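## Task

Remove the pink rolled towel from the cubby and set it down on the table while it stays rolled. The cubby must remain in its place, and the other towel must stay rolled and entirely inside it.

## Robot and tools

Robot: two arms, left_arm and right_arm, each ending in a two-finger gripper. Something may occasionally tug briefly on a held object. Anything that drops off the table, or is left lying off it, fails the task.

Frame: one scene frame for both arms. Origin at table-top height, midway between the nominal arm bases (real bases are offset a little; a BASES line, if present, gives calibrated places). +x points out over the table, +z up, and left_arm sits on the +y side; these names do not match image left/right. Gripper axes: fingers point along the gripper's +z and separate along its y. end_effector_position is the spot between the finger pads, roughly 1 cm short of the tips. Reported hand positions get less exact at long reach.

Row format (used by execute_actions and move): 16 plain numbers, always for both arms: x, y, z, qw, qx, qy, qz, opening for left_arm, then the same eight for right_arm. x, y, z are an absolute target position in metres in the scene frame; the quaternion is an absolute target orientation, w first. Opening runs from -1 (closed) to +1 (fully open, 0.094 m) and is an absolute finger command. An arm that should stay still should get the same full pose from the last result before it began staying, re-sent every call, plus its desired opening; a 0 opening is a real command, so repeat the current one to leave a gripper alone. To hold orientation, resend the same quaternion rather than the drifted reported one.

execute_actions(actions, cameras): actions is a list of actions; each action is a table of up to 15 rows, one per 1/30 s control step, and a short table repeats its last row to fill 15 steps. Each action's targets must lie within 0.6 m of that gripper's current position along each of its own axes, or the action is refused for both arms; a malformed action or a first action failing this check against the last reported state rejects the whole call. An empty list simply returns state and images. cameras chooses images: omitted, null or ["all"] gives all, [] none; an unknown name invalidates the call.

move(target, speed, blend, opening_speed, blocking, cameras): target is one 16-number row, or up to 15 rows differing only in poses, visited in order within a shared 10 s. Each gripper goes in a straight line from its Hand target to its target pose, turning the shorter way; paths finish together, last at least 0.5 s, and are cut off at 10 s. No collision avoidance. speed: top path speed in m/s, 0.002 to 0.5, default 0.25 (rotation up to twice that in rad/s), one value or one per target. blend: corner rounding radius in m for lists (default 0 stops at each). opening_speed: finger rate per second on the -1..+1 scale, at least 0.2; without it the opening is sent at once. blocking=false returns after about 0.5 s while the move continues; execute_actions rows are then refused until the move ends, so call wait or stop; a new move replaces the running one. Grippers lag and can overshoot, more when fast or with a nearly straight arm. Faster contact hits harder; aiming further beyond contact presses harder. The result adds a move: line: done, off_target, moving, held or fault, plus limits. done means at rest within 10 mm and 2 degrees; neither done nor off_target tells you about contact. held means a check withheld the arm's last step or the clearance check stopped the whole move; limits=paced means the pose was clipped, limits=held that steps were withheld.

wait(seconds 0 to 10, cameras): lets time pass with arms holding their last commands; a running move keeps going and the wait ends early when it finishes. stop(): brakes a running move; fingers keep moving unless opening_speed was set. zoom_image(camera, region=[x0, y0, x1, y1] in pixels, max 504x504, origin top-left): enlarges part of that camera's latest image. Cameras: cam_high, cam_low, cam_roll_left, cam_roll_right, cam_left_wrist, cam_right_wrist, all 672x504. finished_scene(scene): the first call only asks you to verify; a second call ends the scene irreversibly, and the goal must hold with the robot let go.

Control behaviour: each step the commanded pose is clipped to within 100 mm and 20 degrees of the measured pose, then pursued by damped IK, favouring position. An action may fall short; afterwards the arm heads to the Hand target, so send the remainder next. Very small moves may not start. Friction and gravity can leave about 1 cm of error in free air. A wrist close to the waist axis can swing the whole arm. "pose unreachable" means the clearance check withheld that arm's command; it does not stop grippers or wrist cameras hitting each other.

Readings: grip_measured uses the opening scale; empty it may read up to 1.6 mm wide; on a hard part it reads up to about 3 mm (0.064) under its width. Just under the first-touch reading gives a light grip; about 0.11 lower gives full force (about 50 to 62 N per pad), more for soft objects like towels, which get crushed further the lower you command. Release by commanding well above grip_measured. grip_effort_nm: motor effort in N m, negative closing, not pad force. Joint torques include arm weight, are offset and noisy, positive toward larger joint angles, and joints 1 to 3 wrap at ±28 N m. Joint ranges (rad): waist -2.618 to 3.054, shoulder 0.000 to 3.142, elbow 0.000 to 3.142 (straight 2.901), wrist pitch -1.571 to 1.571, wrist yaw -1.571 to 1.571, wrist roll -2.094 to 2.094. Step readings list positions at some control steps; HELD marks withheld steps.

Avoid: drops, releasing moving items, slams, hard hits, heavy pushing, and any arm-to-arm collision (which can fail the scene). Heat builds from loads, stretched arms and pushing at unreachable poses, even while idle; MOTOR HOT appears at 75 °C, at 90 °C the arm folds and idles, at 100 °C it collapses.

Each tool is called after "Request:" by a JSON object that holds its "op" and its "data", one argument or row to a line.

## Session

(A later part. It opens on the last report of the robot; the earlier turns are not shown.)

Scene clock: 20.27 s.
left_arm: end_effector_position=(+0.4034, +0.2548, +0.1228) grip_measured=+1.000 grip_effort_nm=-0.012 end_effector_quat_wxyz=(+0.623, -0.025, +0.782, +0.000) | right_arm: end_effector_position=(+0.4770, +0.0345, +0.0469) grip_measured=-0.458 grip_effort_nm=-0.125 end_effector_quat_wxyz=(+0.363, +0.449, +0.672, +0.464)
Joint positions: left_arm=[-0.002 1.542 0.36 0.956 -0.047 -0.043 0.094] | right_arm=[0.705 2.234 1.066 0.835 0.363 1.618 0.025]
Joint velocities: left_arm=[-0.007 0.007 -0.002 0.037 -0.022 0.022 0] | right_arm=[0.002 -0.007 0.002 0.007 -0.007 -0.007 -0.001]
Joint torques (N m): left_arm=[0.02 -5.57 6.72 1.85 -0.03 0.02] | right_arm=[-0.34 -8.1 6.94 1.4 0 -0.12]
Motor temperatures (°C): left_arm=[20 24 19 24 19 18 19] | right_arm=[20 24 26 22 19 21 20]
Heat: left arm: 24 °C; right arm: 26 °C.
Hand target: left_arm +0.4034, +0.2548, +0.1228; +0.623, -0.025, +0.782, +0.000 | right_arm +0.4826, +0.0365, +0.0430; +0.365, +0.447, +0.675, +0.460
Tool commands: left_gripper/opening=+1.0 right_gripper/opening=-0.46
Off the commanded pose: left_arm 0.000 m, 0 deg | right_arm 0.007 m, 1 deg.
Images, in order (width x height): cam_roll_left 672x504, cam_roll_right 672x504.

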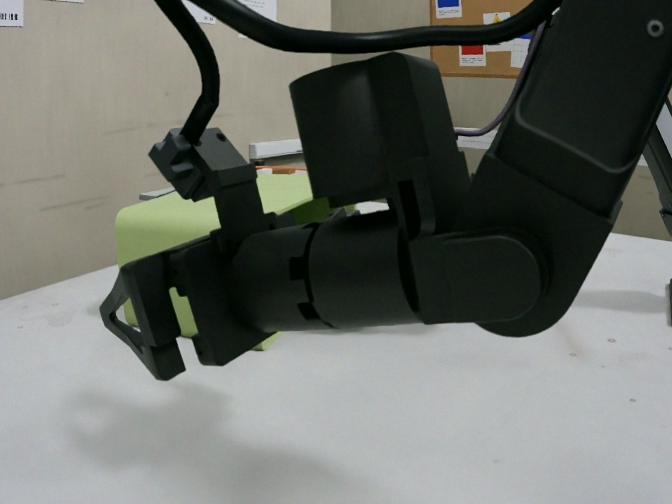

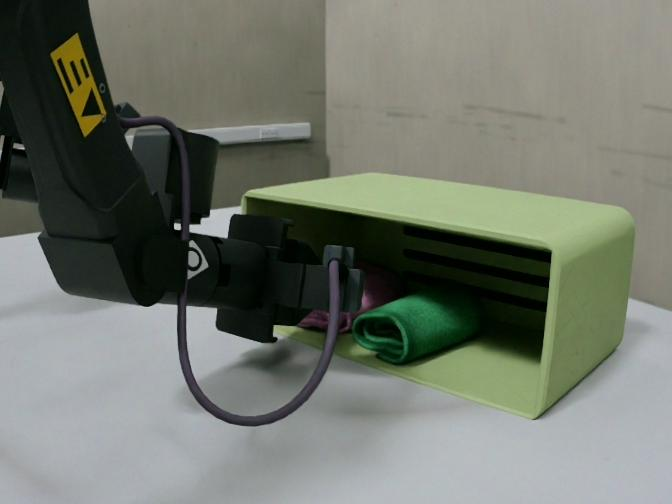

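Request:
{"op": "move", "data": {
  "target": [
    [0.4034,0.2548,0.1228,0.623,-0.025,0.782,0.0,1,0.468,0.0317,0.0435,0.366,0.4466,0.6747,0.46,-0.46],
    [0.4034,0.2548,0.1228,0.623,-0.025,0.782,0.0,1,0.47,0.0324,0.035,0.366,0.4466,0.6747,0.46,-0.46],
    [0.4034,0.2548,0.1228,0.623,-0.025,0.782,0.0,1,0.483,0.0365,0.035,0.366,0.4466,0.6747,0.46,-0.46]
  ],
  "speed": 0.05,
  "cameras": ["cam_high","cam_roll_right","cam_right_wrist"]
}}

Request:
{"op": "zoom_image", "data": {
  "camera": "cam_right_wrist",
  "region": [270, 160, 470, 410]
}}

Scene clock: 22.47 s.
left_arm: end_effector_position=(+0.4034, +0.2548, +0.1229) grip_measured=+1.000 grip_effort_nm=-0.007 end_effector_quat_wxyz=(+0.623, -0.025, +0.782, +0.000) | right_arm: end_effector_position=(+0.4757, +0.0357, +0.0374) grip_measured=-0.458 grip_effort_nm=-0.129 end_effector_quat_wxyz=(+0.362, +0.448, +0.674, +0.462)
Joint positions: left_arm=[-0.002 1.542 0.36 0.956 -0.047 -0.043 0.094] | right_arm=[0.708 2.261 1.066 0.856 0.363 1.617 0.025]
Joint velocities: left_arm=[-0.007 -0.002 0.007 -0.007 0.037 0.051 0] | right_arm=[-0.002 0.002 -0.007 0.051 -0.037 -0.051 0]
Joint torques (N m): left_arm=[0.03 -5.57 6.74 1.85 -0.03 0.03] | right_arm=[-0.59 -8.28 6.75 1.45 0.01 -0.11]
Motor temperatures (°C): left_arm=[20 24 19 25 19 18 19] | right_arm=[20 24 26 23 19 21 20]
Heat: left arm: 25 °C; right arm: 26 °C.
Hand target: left_arm +0.4034, +0.2548, +0.1229; +0.623, -0.025, +0.782, +0.000 | right_arm +0.4825, +0.0362, +0.0350; +0.366, +0.447, +0.675, +0.460
Off the commanded pose: left_arm 0.000 m, 0 deg | right_arm 0.008 m, 1 deg.
move: done
Images, in order (width x height): cam_high 672x504, cam_roll_right 672x504, cam_right_wrist 672x504.

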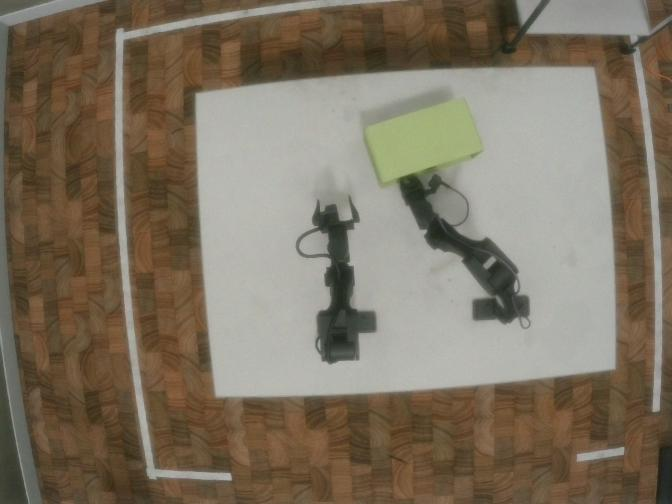

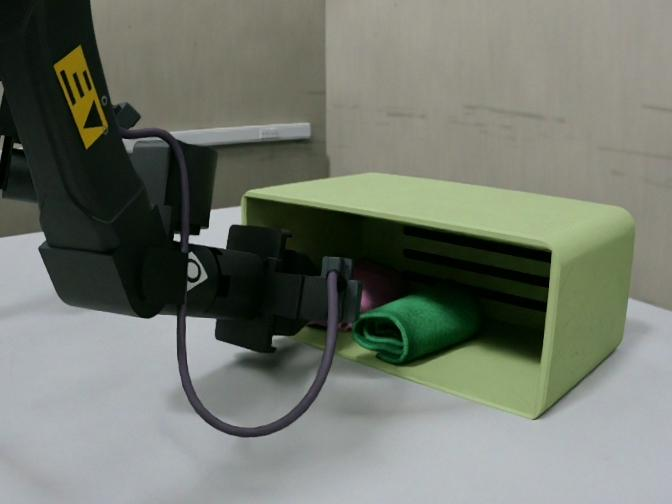

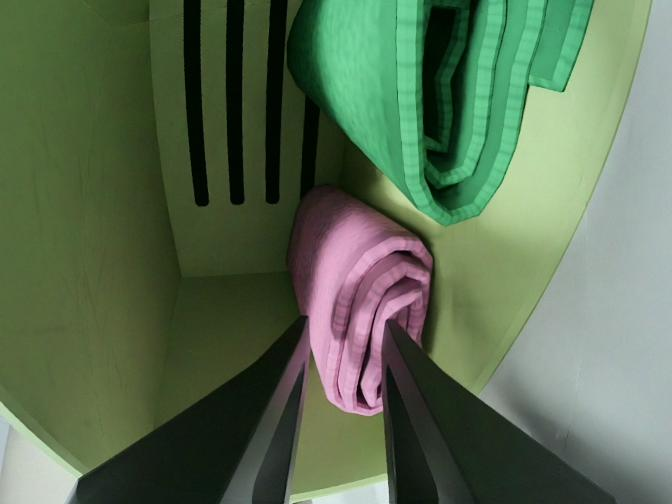

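Scaled by 2.016 from the camera's 672x504 image, which has a finer 960x720 frame.

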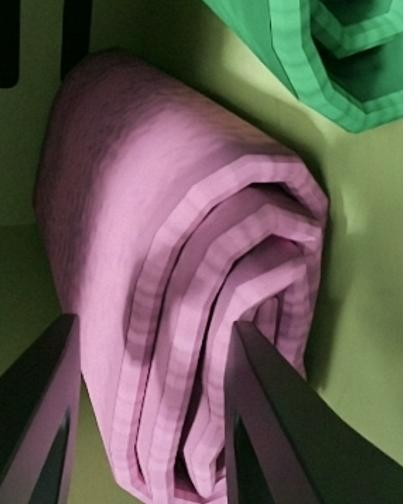

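Request:
{"op": "move", "data": {
  "target": [0.4034,0.2548,0.1228,0.623,-0.025,0.782,0.0,1,0.495,0.0365,0.034,0.366,0.4466,0.6747,0.46,-0.46],
  "speed": 0.04,
  "cameras": ["cam_high","cam_roll_right","cam_right_wrist"]
}}

Request:
{"op": "zoom_image", "data": {
  "camera": "cam_right_wrist",
  "region": [270, 160, 470, 410]
}}

Scene clock: 23.90 s.
left_arm: end_effector_position=(+0.4034, +0.2548, +0.1229) grip_measured=+1.000 grip_effort_nm=-0.007 end_effector_quat_wxyz=(+0.623, -0.025, +0.782, +0.000) | right_arm: end_effector_position=(+0.4887, +0.0351, +0.0377) grip_measured=-0.458 grip_effort_nm=-0.134 end_effector_quat_wxyz=(+0.363, +0.449, +0.672, +0.463)
Joint positions: left_arm=[-0.002 1.542 0.36 0.956 -0.047 -0.043 0.094] | right_arm=[0.687 2.285 1.111 0.842 0.346 1.611 0.025]
Joint velocities: left_arm=[0.007 0.007 0.002 -0.007 0.022 0.066 0] | right_arm=[0.022 -0.007 -0.007 0.066 -0.051 -0.037 0]
Joint torques (N m): left_arm=[0.03 -5.57 6.72 1.84 -0.03 0.02] | right_arm=[-0.42 -8.38 6.97 1.41 0.01 -0.11]
Motor temperatures (°C): left_arm=[20 24 19 25 19 18 19] | right_arm=[20 24 26 23 19 21 20]
Heat: left arm: 25 °C; right arm: 26 °C.
Hand target: left_arm +0.4034, +0.2548, +0.1228; +0.623, -0.025, +0.782, +0.000 | right_arm +0.4947, +0.0363, +0.0336; +0.366, +0.447, +0.675, +0.460
Off the commanded pose: left_arm 0.000 m, 0 deg | right_arm 0.007 m, 1 deg.
move: done
Images, in order (width x height): cam_high 672x504, cam_roll_right 672x504, cam_right_wrist 672x504.

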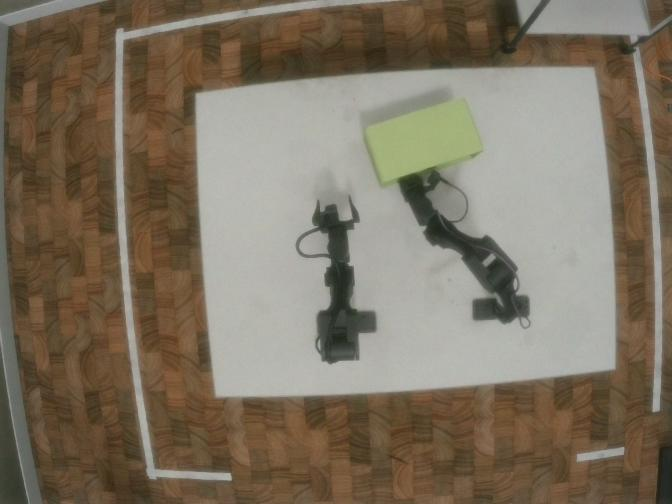

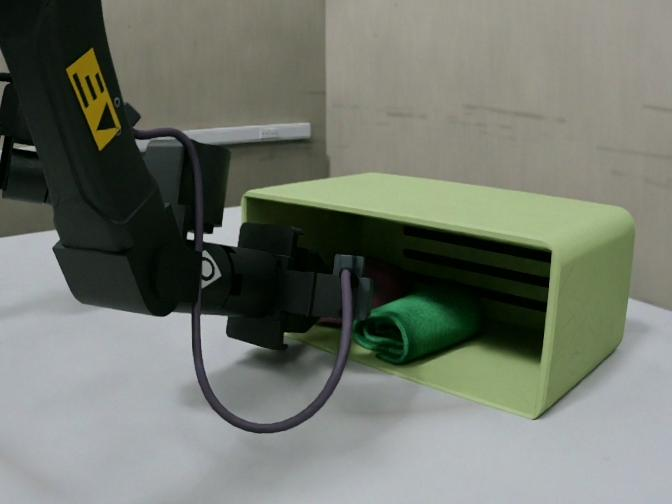

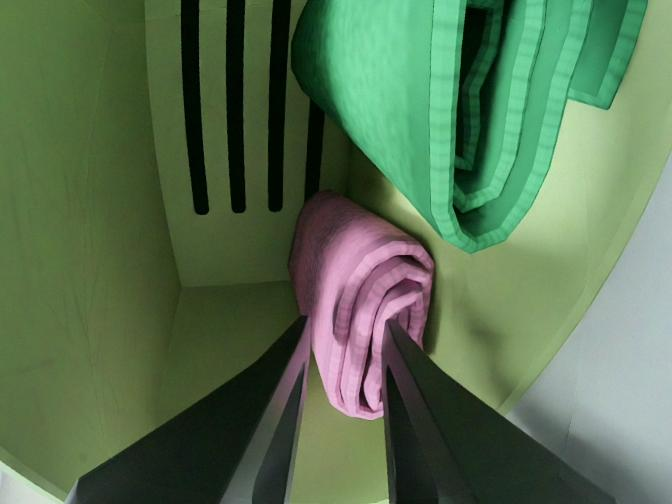

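Scaled by 2.016 from the camera's 672x504 image, which has a finer 960x720 frame.

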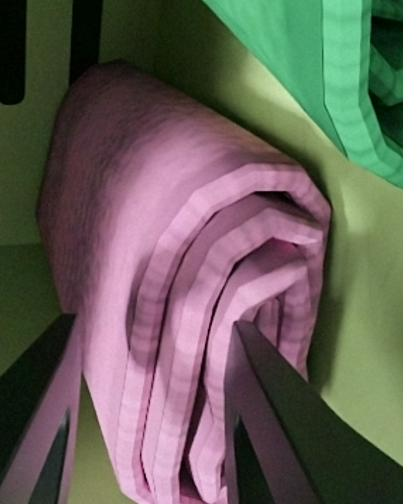

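Request:
{"op": "move", "data": {
  "target": [
    [0.4034,0.2548,0.1228,0.623,-0.025,0.782,0.0,1,0.476,0.0303,0.034,0.366,0.4466,0.6747,0.46,-0.46],
    [0.4034,0.2548,0.1228,0.623,-0.025,0.782,0.0,1,0.478,0.0308,0.040,0.366,0.4466,0.6747,0.46,-0.46],
    [0.4034,0.2548,0.1228,0.623,-0.025,0.782,0.0,1,0.491,0.035,0.0395,0.366,0.4466,0.6747,0.46,-0.46]
  ],
  "speed": 0.05,
  "cameras": ["cam_roll_right","cam_right_wrist"]
}}

Request:
{"op": "zoom_image", "data": {
  "camera": "cam_right_wrist",
  "region": [270, 160, 470, 410]
}}

Scene clock: 27.87 s.
left_arm: end_effector_position=(+0.4034, +0.2548, +0.1229) grip_measured=+1.000 grip_effort_nm=-0.007 end_effector_quat_wxyz=(+0.623, -0.025, +0.782, +0.000) | right_arm: end_effector_position=(+0.4830, +0.0336, +0.0298) grip_measured=-0.458 grip_effort_nm=-0.134 end_effector_quat_wxyz=(+0.360, +0.449, +0.680, +0.455)
Joint positions: left_arm=[-0.002 1.542 0.36 0.956 -0.047 -0.043 0.094] | right_arm=[0.692 2.285 1.094 0.835 0.348 1.611 0.025]
Joint velocities: left_arm=[0.002 -0.022 -0.002 -0.007 -0.051 0.037 0] | right_arm=[-0.002 0.007 0.007 0.051 -0.051 0.037 -0.001]
Joint torques (N m): left_arm=[0.03 -5.57 6.74 1.84 -0.03 0.02] | right_arm=[-0.57 -10.48 6.63 1.4 0.02 -0.11]
Motor temperatures (°C): left_arm=[20 24 19 25 19 18 19] | right_arm=[20 24 26 23 19 21 20]
Heat: left arm: 25 °C; right arm: 26 °C.
Hand target: left_arm +0.4034, +0.2548, +0.1228; +0.623, -0.025, +0.782, +0.000 | right_arm +0.4907, +0.0349, +0.0396; +0.366, +0.447, +0.675, +0.460
Off the commanded pose: left_arm 0.000 m, 0 deg | right_arm 0.013 m, 1 deg.
move: off_target (right_arm)
Images, in order (width x height): cam_roll_right 672x504, cam_right_wrist 672x504.

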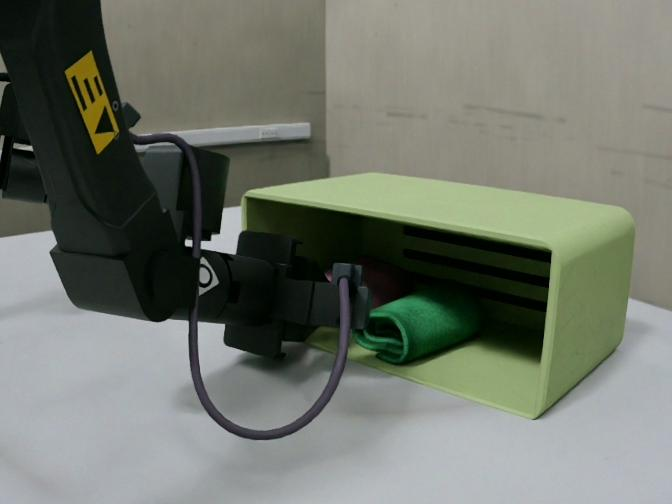

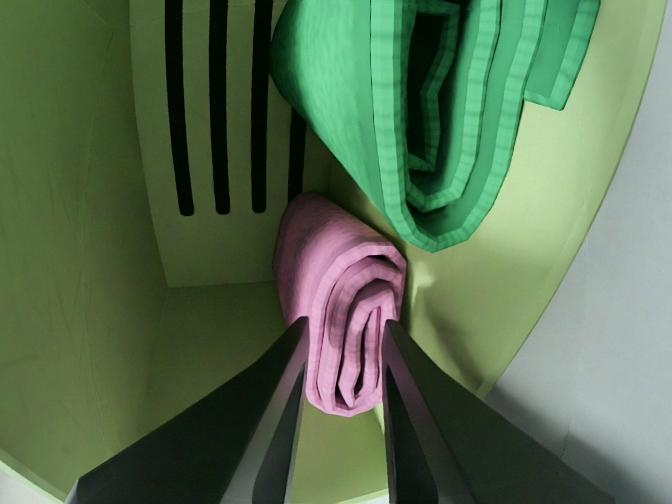

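Scaled by 2.016 from the camera's 672x504 image, which has a finer 960x720 frame.

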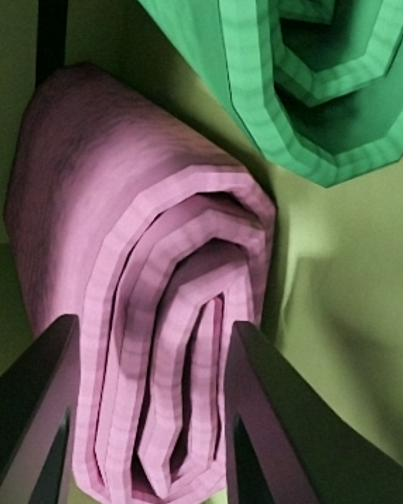

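Request:
{"op": "move", "data": {
  "target": [
    [0.4034,0.2548,0.1228,0.623,-0.025,0.782,0.0,1,0.468,0.0277,0.042,0.366,0.4466,0.6747,0.46,-0.46],
    [0.4034,0.2548,0.1228,0.623,-0.025,0.782,0.0,1,0.474,0.0297,0.036,0.366,0.4466,0.6747,0.46,-0.46]
  ],
  "speed": 0.05,
  "cameras": ["cam_right_wrist"]
}}

Request:
{"op": "zoom_image", "data": {
  "camera": "cam_right_wrist",
  "region": [270, 160, 470, 410]
}}

Scene clock: 29.67 s.
left_arm: end_effector_position=(+0.4034, +0.2548, +0.1229) grip_measured=+1.000 grip_effort_nm=-0.012 end_effector_quat_wxyz=(+0.623, -0.025, +0.782, +0.000) | right_arm: end_effector_position=(+0.4708, +0.0262, +0.0187) grip_measured=-0.458 grip_effort_nm=-0.129 end_effector_quat_wxyz=(+0.358, +0.451, +0.686, +0.445)
Joint positions: left_arm=[-0.002 1.542 0.36 0.956 -0.047 -0.043 0.094] | right_arm=[0.698 2.278 1.036 0.861 0.356 1.613 0.025]
Joint velocities: left_arm=[-0.022 0.007 -0.002 0.007 0.066 0.066 0] | right_arm=[-0.007 0.012 -0.007 -0.022 0.022 -0.037 0]
Joint torques (N m): left_arm=[0.03 -5.57 6.74 1.84 -0.03 0.02] | right_arm=[0.27 -11.77 4.63 1.63 0.1 -0.08]
Motor temperatures (°C): left_arm=[20 24 19 25 19 18 19] | right_arm=[20 25 26 23 19 21 20]
Heat: left arm: 25 °C; right arm: 26 °C.
Hand target: left_arm +0.4034, +0.2548, +0.1228; +0.623, -0.025, +0.782, +0.000 | right_arm +0.4741, +0.0296, +0.0362; +0.366, +0.447, +0.675, +0.460
Off the commanded pose: left_arm 0.000 m, 0 deg | right_arm 0.018 m, 2 deg.
move: off_target (right_arm)
Images, in order (width x height): cam_right_wrist 672x504.

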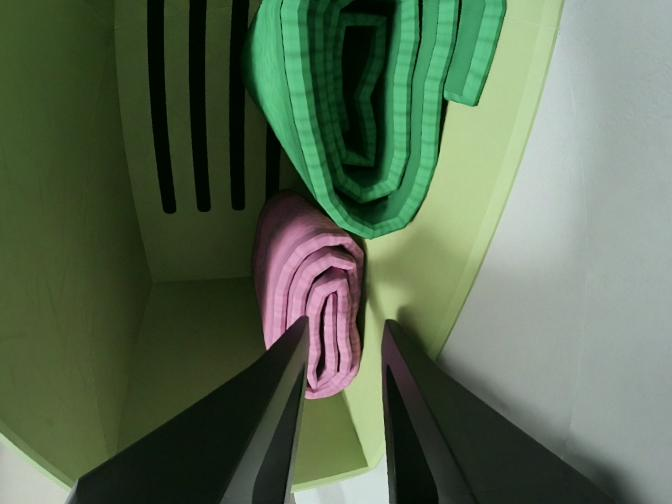

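Scaled by 2.016 from the camera's 672x504 image, which has a finer 960x720 frame.

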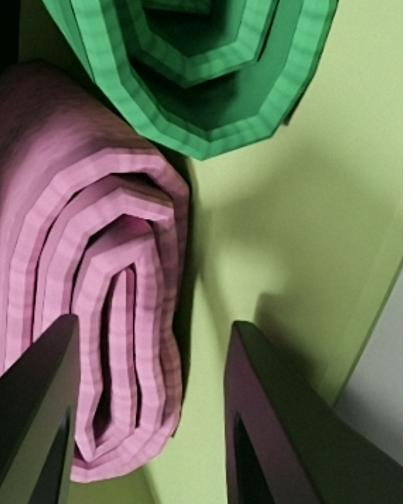

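Request:
{"op": "move", "data": {
  "target": [0.4034,0.2548,0.1228,0.623,-0.025,0.782,0.0,1,0.462,0.0255,0.052,0.366,0.4466,0.6747,0.46,-0.46],
  "speed": 0.05
}}

Scene clock: 31.00 s.
left_arm: end_effector_position=(+0.4034, +0.2548, +0.1229) grip_measured=+1.000 grip_effort_nm=-0.012 end_effector_quat_wxyz=(+0.623, -0.025, +0.782, +0.000) | right_arm: end_effector_position=(+0.4649, +0.0260, +0.0333) grip_measured=-0.458 grip_effort_nm=-0.125 end_effector_quat_wxyz=(+0.360, +0.448, +0.682, +0.452)
Joint positions: left_arm=[-0.002 1.542 0.36 0.956 -0.047 -0.043 0.094] | right_arm=[0.707 2.229 1.005 0.86 0.363 1.613 0.025]
Joint velocities: left_arm=[0.017 -0.002 0.012 -0.037 -0.037 -0.022 0] | right_arm=[-0.012 -0.007 0.007 0.007 -0.051 -0.066 0]
Joint torques (N m): left_arm=[0.02 -5.57 6.74 1.85 -0.03 0.02] | right_arm=[0.47 -13.71 3.22 1.4 0.14 -0.04]
Motor temperatures (°C): left_arm=[20 24 19 25 19 18 19] | right_arm=[20 25 26 23 19 21 20]
Heat: left arm: 25 °C; right arm: 26 °C.
Hand target: left_arm +0.4034, +0.2548, +0.1228; +0.623, -0.025, +0.782, +0.000 | right_arm +0.4632, +0.0262, +0.0514; +0.366, +0.446, +0.674, +0.460
Off the commanded pose: left_arm 0.000 m, 0 deg | right_arm 0.019 m, 1 deg.
move: off_target (right_arm)

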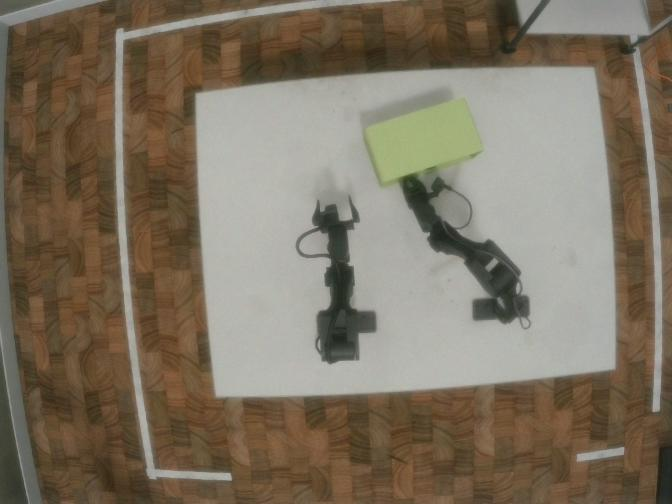

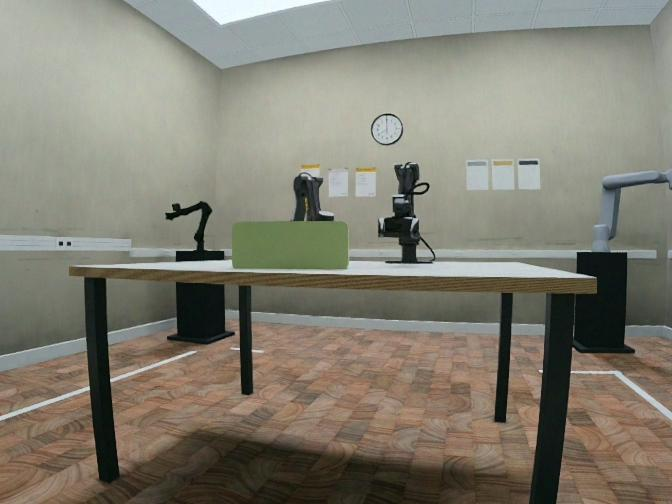

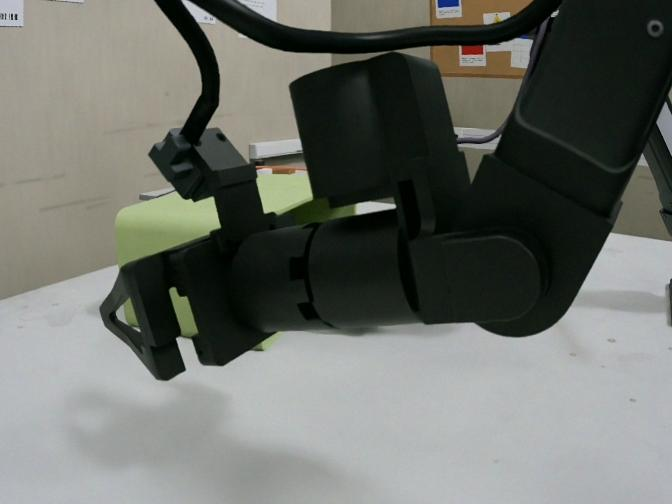

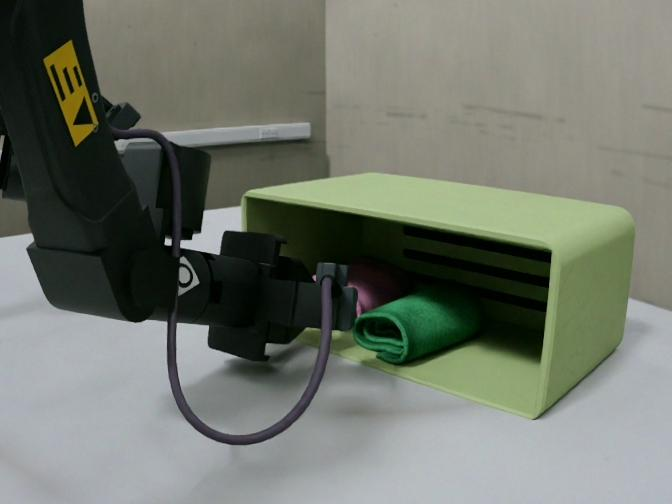

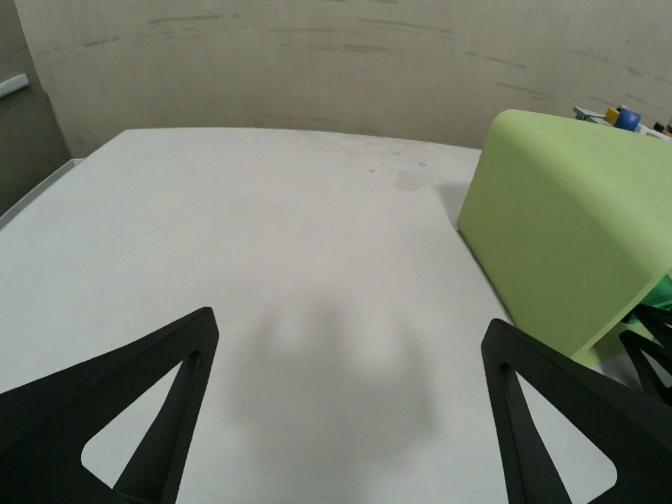

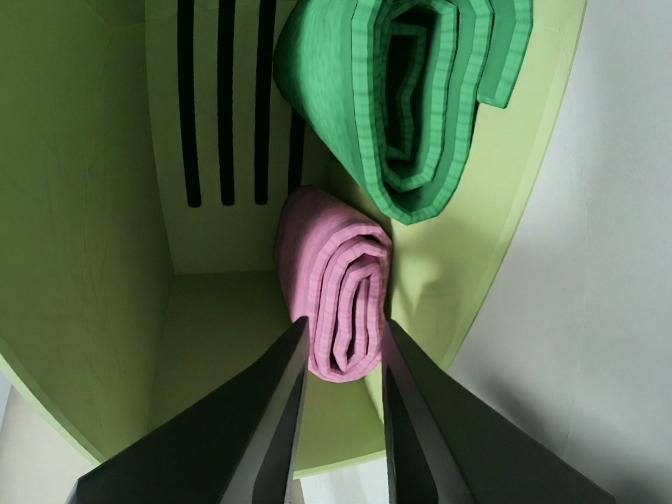

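Request:
{"op": "move", "data": {
  "target": [
    [0.4034,0.2548,0.1228,0.623,-0.025,0.782,0.0,1,0.445,0.0215,0.070,0.366,0.4466,0.6747,0.46,-0.46],
    [0.4034,0.2548,0.1228,0.623,-0.025,0.782,0.0,1,0.472,0.0265,0.033,0.366,0.4466,0.6747,0.46,-0.46]
  ],
  "speed": 0.05,
  "cameras": ["cam_high","cam_roll_right","cam_right_wrist"]
}}

Request:
{"op": "zoom_image", "data": {
  "camera": "cam_right_wrist",
  "region": [270, 160, 470, 410]
}}

Scene clock: 33.83 s.
left_arm: end_effector_position=(+0.4034, +0.2548, +0.1229) grip_measured=+1.000 grip_effort_nm=-0.007 end_effector_quat_wxyz=(+0.623, -0.025, +0.782, +0.000) | right_arm: end_effector_position=(+0.4643, +0.0237, +0.0307) grip_measured=-0.458 grip_effort_nm=-0.134 end_effector_quat_wxyz=(+0.360, +0.450, +0.680, +0.453)
Joint positions: left_arm=[-0.002 1.542 0.36 0.956 -0.047 -0.043 0.094] | right_arm=[0.704 2.235 0.995 0.88 0.362 1.616 0.025]
Joint velocities: left_arm=[-0.012 0.002 -0.002 -0.007 0.022 -0.007 0] | right_arm=[-0.017 0.007 0.012 0.037 0.037 -0.051 0]
Joint torques (N m): left_arm=[0.02 -5.57 6.74 1.84 -0.03 0.02] | right_arm=[-0.44 -7.95 6.5 1.64 0.01 -0.12]
Motor temperatures (°C): left_arm=[20 24 19 25 19 18 19] | right_arm=[20 25 26 23 19 21 20]
Heat: left arm: 25 °C; right arm: 26 °C.
Hand target: left_arm +0.4034, +0.2548, +0.1228; +0.623, -0.025, +0.782, +0.000 | right_arm +0.4717, +0.0263, +0.0330; +0.366, +0.447, +0.675, +0.460
Off the commanded pose: left_arm 0.000 m, 0 deg | right_arm 0.009 m, 1 deg.
move: done
Images, in order (width x height): cam_high 672x504, cam_roll_right 672x504, cam_right_wrist 672x504.

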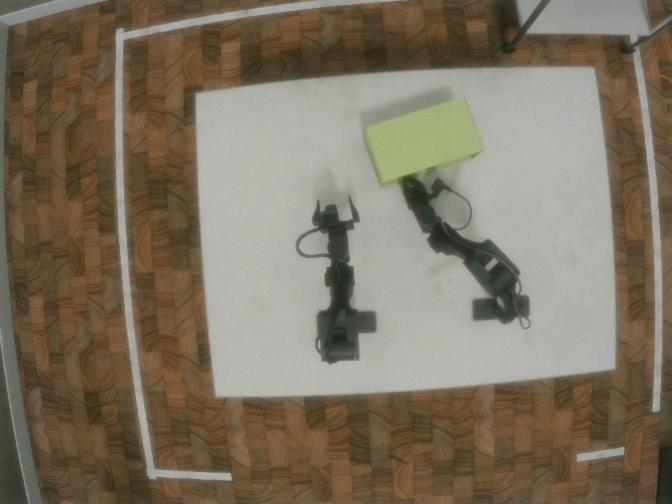

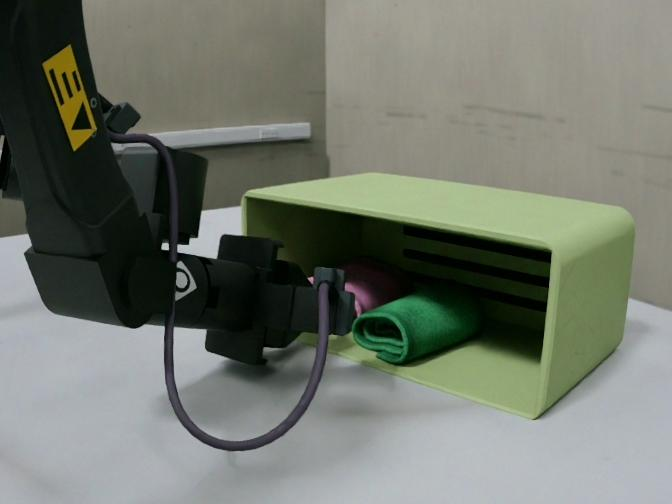

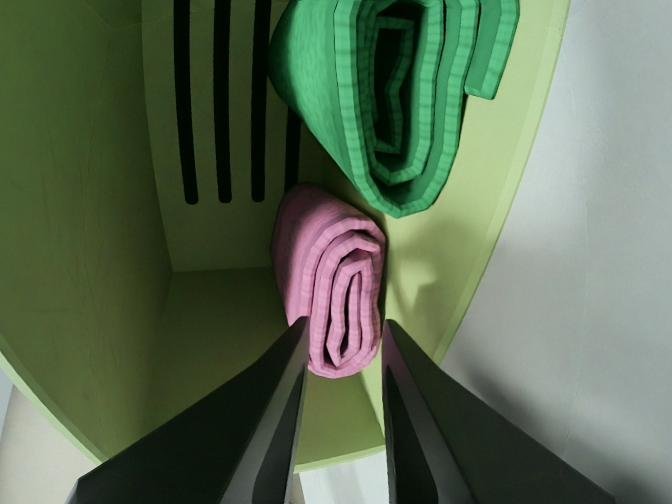

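Scaled by 2.016 from the camera's 672x504 image, which has a finer 960x720 frame.

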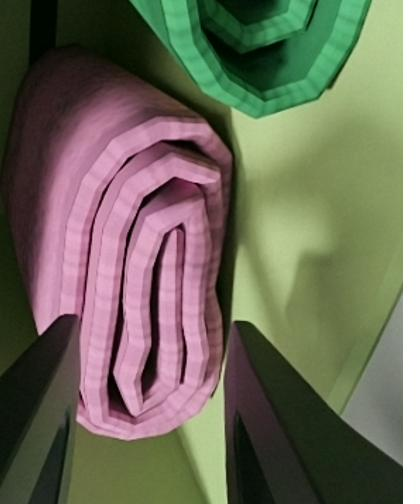

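Request:
{"op": "move", "data": {
  "target": [0.4034,0.2548,0.1228,0.623,-0.025,0.782,0.0,1,0.488,0.0305,0.038,0.366,0.4466,0.6747,0.46,-0.46],
  "speed": 0.04,
  "cameras": ["cam_roll_right","cam_right_wrist"]
}}

Request:
{"op": "zoom_image", "data": {
  "camera": "cam_right_wrist",
  "region": [270, 160, 470, 410]
}}

Scene clock: 35.57 s.
left_arm: end_effector_position=(+0.4034, +0.2548, +0.1229) grip_measured=+1.000 grip_effort_nm=-0.007 end_effector_quat_wxyz=(+0.623, -0.025, +0.782, +0.000) | right_arm: end_effector_position=(+0.4821, +0.0294, +0.0414) grip_measured=-0.458 grip_effort_nm=-0.125 end_effector_quat_wxyz=(+0.363, +0.449, +0.672, +0.464)
Joint positions: left_arm=[-0.002 1.542 0.36 0.956 -0.047 -0.043 0.094] | right_arm=[0.687 2.254 1.068 0.854 0.346 1.611 0.025]
Joint velocities: left_arm=[0.012 -0.002 -0.017 0.051 0.051 0.051 0] | right_arm=[0.017 0.007 0.007 -0.022 0.037 -0.007 -0.002]
Joint torques (N m): left_arm=[0.02 -5.59 6.72 1.84 -0.03 0.02] | right_arm=[-0.44 -8.17 6.82 1.42 0 -0.11]
Motor temperatures (°C): left_arm=[20 24 19 25 19 18 19] | right_arm=[20 25 26 23 19 21 20]
Heat: left arm: 25 °C; right arm: 26 °C.
Hand target: left_arm +0.4034, +0.2548, +0.1228; +0.623, -0.025, +0.782, +0.000 | right_arm +0.4879, +0.0306, +0.0374; +0.366, +0.447, +0.675, +0.460
Off the commanded pose: left_arm 0.000 m, 0 deg | right_arm 0.007 m, 1 deg.
move: done
Images, in order (width x height): cam_roll_right 672x504, cam_right_wrist 672x504.

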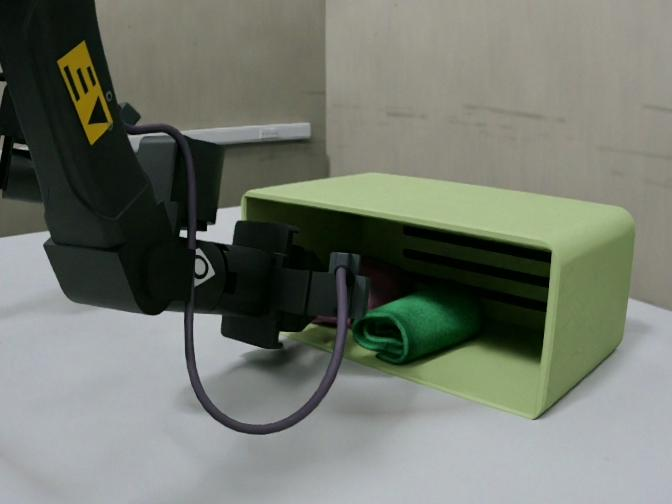

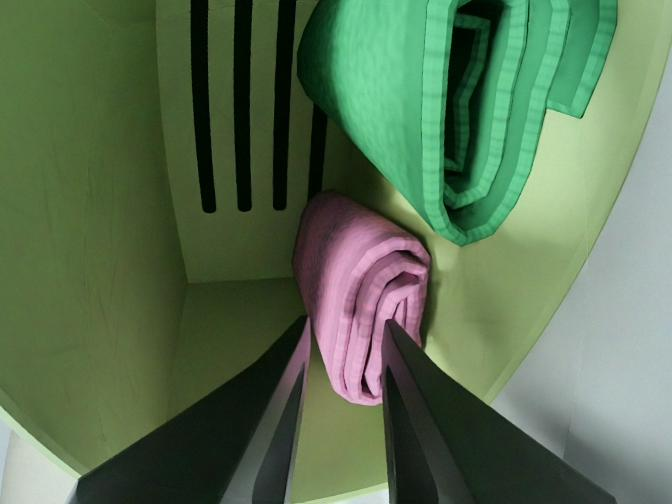

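Scaled by 2.016 from the camera's 672x504 image, which has a finer 960x720 frame.

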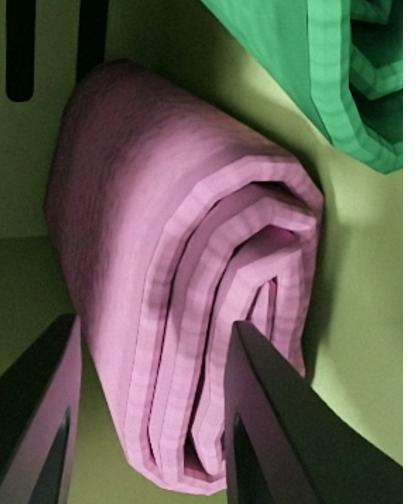

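Request:
{"op": "move", "data": {
  "target": [
    [0.4034,0.2548,0.1228,0.623,-0.025,0.782,0.0,1,0.455,0.0205,0.060,0.366,0.4466,0.6747,0.46,-0.46],
    [0.4034,0.2548,0.1228,0.623,-0.025,0.782,0.0,1,0.472,0.0245,0.032,0.366,0.4466,0.6747,0.46,-0.46],
    [0.4034,0.2548,0.1228,0.623,-0.025,0.782,0.0,1,0.487,0.0290,0.0308,0.366,0.4466,0.6747,0.46,-0.46]
  ],
  "speed": 0.05,
  "cameras": ["cam_roll_right","cam_right_wrist"]
}}

Request:
{"op": "zoom_image", "data": {
  "camera": "cam_right_wrist",
  "region": [270, 160, 470, 410]
}}

Scene clock: 38.77 s.
left_arm: end_effector_position=(+0.4034, +0.2548, +0.1229) grip_measured=+1.000 grip_effort_nm=-0.012 end_effector_quat_wxyz=(+0.623, -0.025, +0.782, +0.000) | right_arm: end_effector_position=(+0.4810, +0.0278, +0.0353) grip_measured=-0.458 grip_effort_nm=-0.129 end_effector_quat_wxyz=(+0.363, +0.448, +0.672, +0.464)
Joint positions: left_arm=[-0.002 1.542 0.36 0.956 -0.047 -0.043 0.094] | right_arm=[0.685 2.27 1.059 0.88 0.344 1.61 0.025]
Joint velocities: left_arm=[-0.002 -0.007 0.007 -0.022 0.037 -0.022 0] | right_arm=[-0.007 -0.022 0.012 0.022 -0.007 0.037 0]
Joint torques (N m): left_arm=[0.03 -5.57 6.74 1.84 -0.03 0.02] | right_arm=[-0.43 -8.17 6.56 1.43 0 -0.11]
Motor temperatures (°C): left_arm=[20 24 19 26 19 18 19] | right_arm=[20 26 26 24 19 21 20]
Heat: left arm: 26 °C; right arm: 26 °C.
Hand target: left_arm +0.4034, +0.2548, +0.1228; +0.623, -0.025, +0.782, +0.000 | right_arm +0.4865, +0.0288, +0.0309; +0.366, +0.447, +0.675, +0.460
Off the commanded pose: left_arm 0.000 m, 0 deg | right_arm 0.008 m, 1 deg.
move: done
Images, in order (width x height): cam_roll_right 672x504, cam_right_wrist 672x504.

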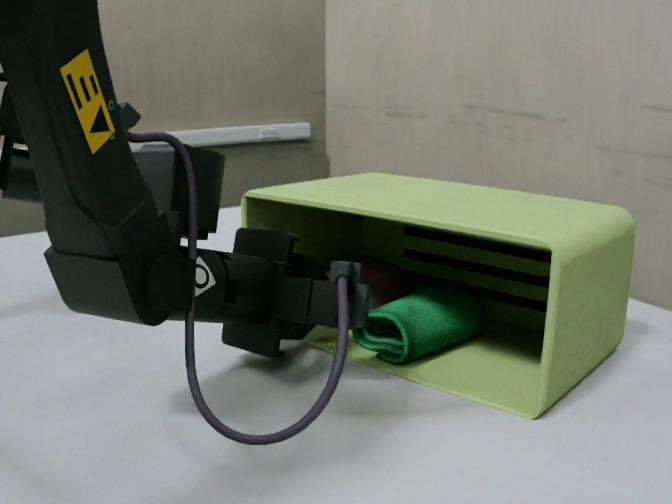

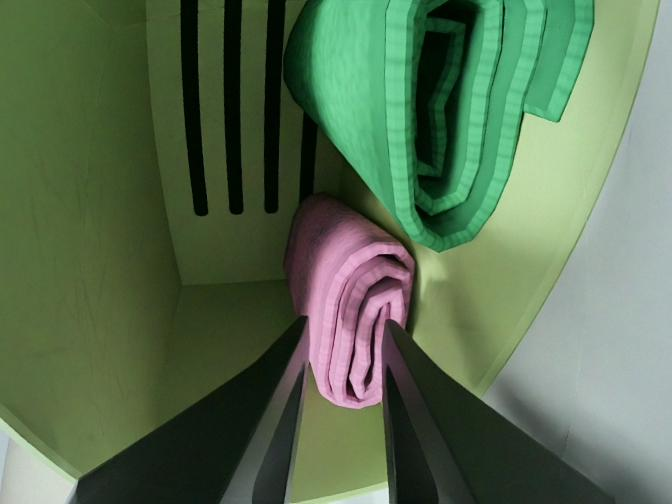

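Scaled by 2.016 from the camera's 672x504 image, which has a finer 960x720 frame.

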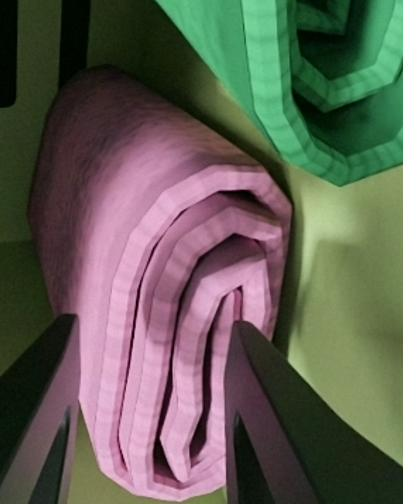

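Request:
{"op": "move", "data": {
  "target": [0.4034,0.2548,0.1228,0.623,-0.025,0.782,0.0,1,0.500,0.0325,0.0325,0.366,0.4466,0.6747,0.46,-0.46],
  "speed": 0.04,
  "cameras": ["cam_roll_right","cam_right_wrist"]
}}

Request:
{"op": "zoom_image", "data": {
  "camera": "cam_right_wrist",
  "region": [270, 160, 470, 410]
}}

Scene clock: 40.40 s.
left_arm: end_effector_position=(+0.4034, +0.2548, +0.1229) grip_measured=+1.000 grip_effort_nm=-0.007 end_effector_quat_wxyz=(+0.623, -0.025, +0.782, +0.000) | right_arm: end_effector_position=(+0.4935, +0.0315, +0.0363) grip_measured=-0.458 grip_effort_nm=-0.129 end_effector_quat_wxyz=(+0.363, +0.448, +0.673, +0.464)
Joint positions: left_arm=[-0.002 1.542 0.36 0.956 -0.047 -0.043 0.094] | right_arm=[0.673 2.293 1.119 0.845 0.331 1.605 0.025]
Joint velocities: left_arm=[-0.022 0.017 -0.002 -0.081 -0.081 -0.007 0] | right_arm=[-0.012 -0.007 -0.012 -0.11 -0.007 0.037 -0.001]
Joint torques (N m): left_arm=[0.03 -5.59 6.74 1.85 -0.03 0.03] | right_arm=[-0.46 -8.42 6.95 1.42 0 -0.11]
Motor temperatures (°C): left_arm=[20 24 19 26 19 18 19] | right_arm=[20 26 26 24 19 21 20]
Heat: left arm: 26 °C; right arm: 26 °C.
Hand target: left_arm +0.4034, +0.2548, +0.1228; +0.623, -0.025, +0.782, +0.000 | right_arm +0.4996, +0.0325, +0.0323; +0.366, +0.447, +0.675, +0.460
Off the commanded pose: left_arm 0.000 m, 0 deg | right_arm 0.008 m, 1 deg.
move: done
Images, in order (width x height): cam_roll_right 672x504, cam_right_wrist 672x504.

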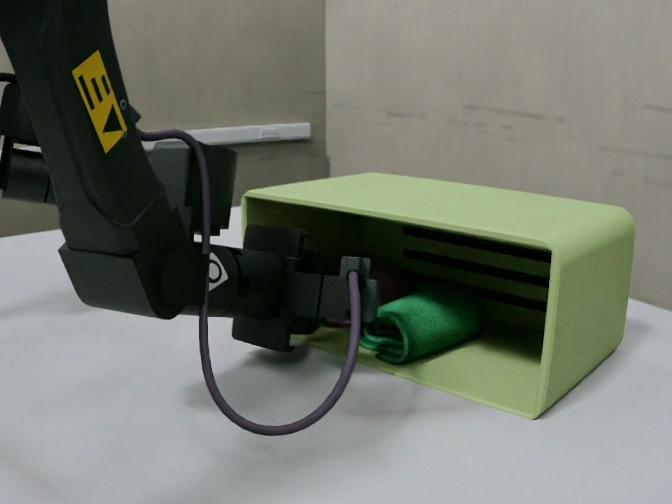

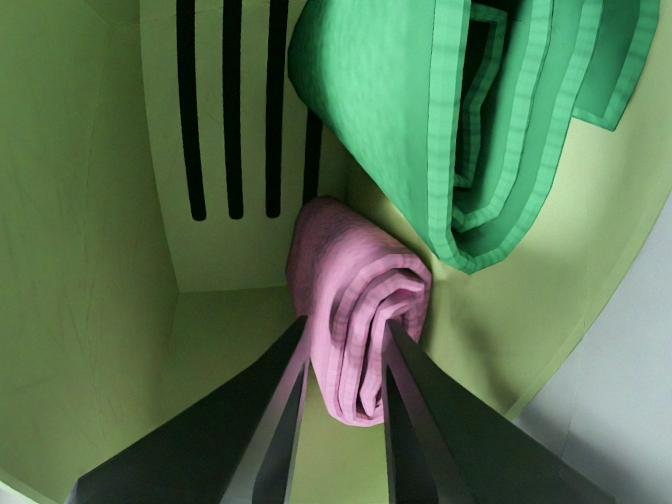

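Scaled by 2.016 from the camera's 672x504 image, which has a finer 960x720 frame.

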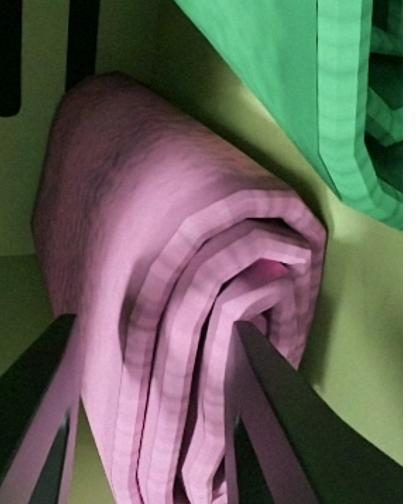

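Request:
{"op": "move", "data": {
  "target": [0.4034,0.2548,0.1228,0.623,-0.025,0.782,0.0,1,0.510,0.0345,0.0295,0.366,0.4466,0.6747,0.46,-0.46],
  "speed": 0.04,
  "cameras": ["cam_roll_right","cam_right_wrist"]
}}

Request:
{"op": "zoom_image", "data": {
  "camera": "cam_right_wrist",
  "region": [270, 160, 470, 410]
}}

Scene clock: 41.73 s.
left_arm: end_effector_position=(+0.4034, +0.2548, +0.1229) grip_measured=+1.000 grip_effort_nm=-0.012 end_effector_quat_wxyz=(+0.623, -0.025, +0.782, +0.000) | right_arm: end_effector_position=(+0.5033, +0.0336, +0.0337) grip_measured=-0.458 grip_effort_nm=-0.125 end_effector_quat_wxyz=(+0.363, +0.448, +0.672, +0.464)
Joint positions: left_arm=[-0.002 1.542 0.36 0.956 -0.047 -0.043 0.094] | right_arm=[0.662 2.323 1.164 0.83 0.322 1.602 0.025]
Joint velocities: left_arm=[0.012 -0.007 -0.012 -0.022 -0.037 -0.066 0] | right_arm=[-0.002 -0.002 0.002 -0.022 -0.095 0.022 0.001]
Joint torques (N m): left_arm=[0.03 -5.59 6.74 1.84 -0.03 0.02] | right_arm=[-0.5 -8.64 7.08 1.41 0 -0.11]
Motor temperatures (°C): left_arm=[20 24 19 26 19 18 19] | right_arm=[20 26 26 24 19 21 20]
Heat: left arm: 26 °C; right arm: 26 °C.
Hand target: left_arm +0.4034, +0.2548, +0.1228; +0.623, -0.025, +0.782, +0.000 | right_arm +0.5095, +0.0344, +0.0292; +0.366, +0.447, +0.675, +0.460
Off the commanded pose: left_arm 0.000 m, 0 deg | right_arm 0.008 m, 1 deg.
move: done
Images, in order (width x height): cam_roll_right 672x504, cam_right_wrist 672x504.

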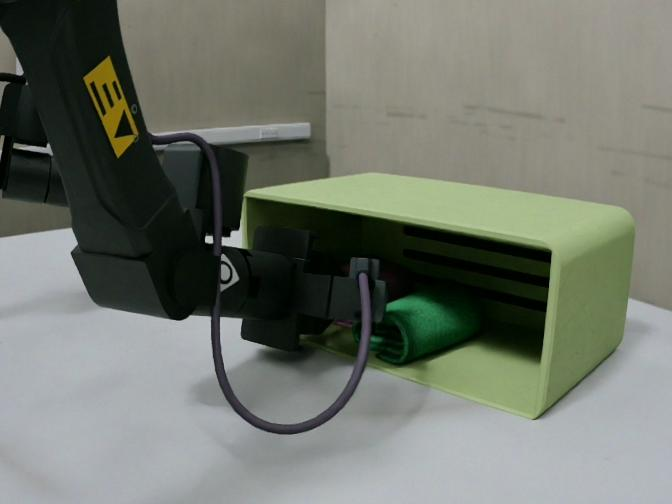

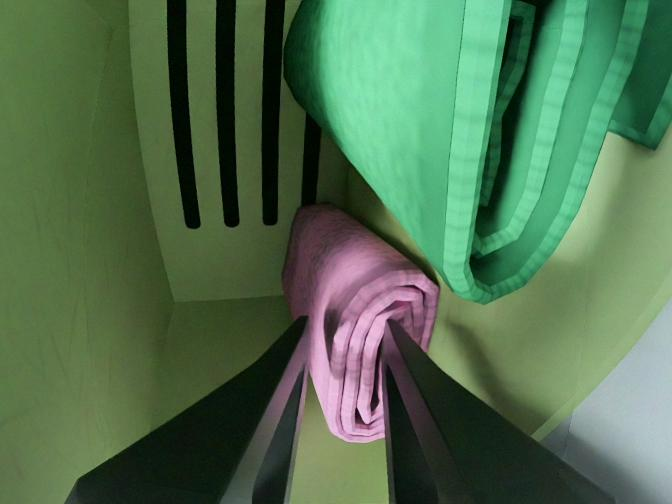

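Scaled by 2.016 from the camera's 672x504 image, which has a finer 960x720 frame.

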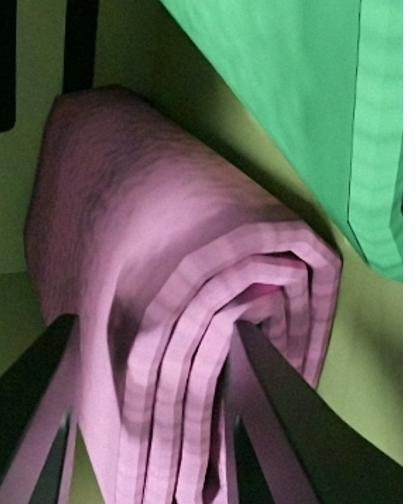

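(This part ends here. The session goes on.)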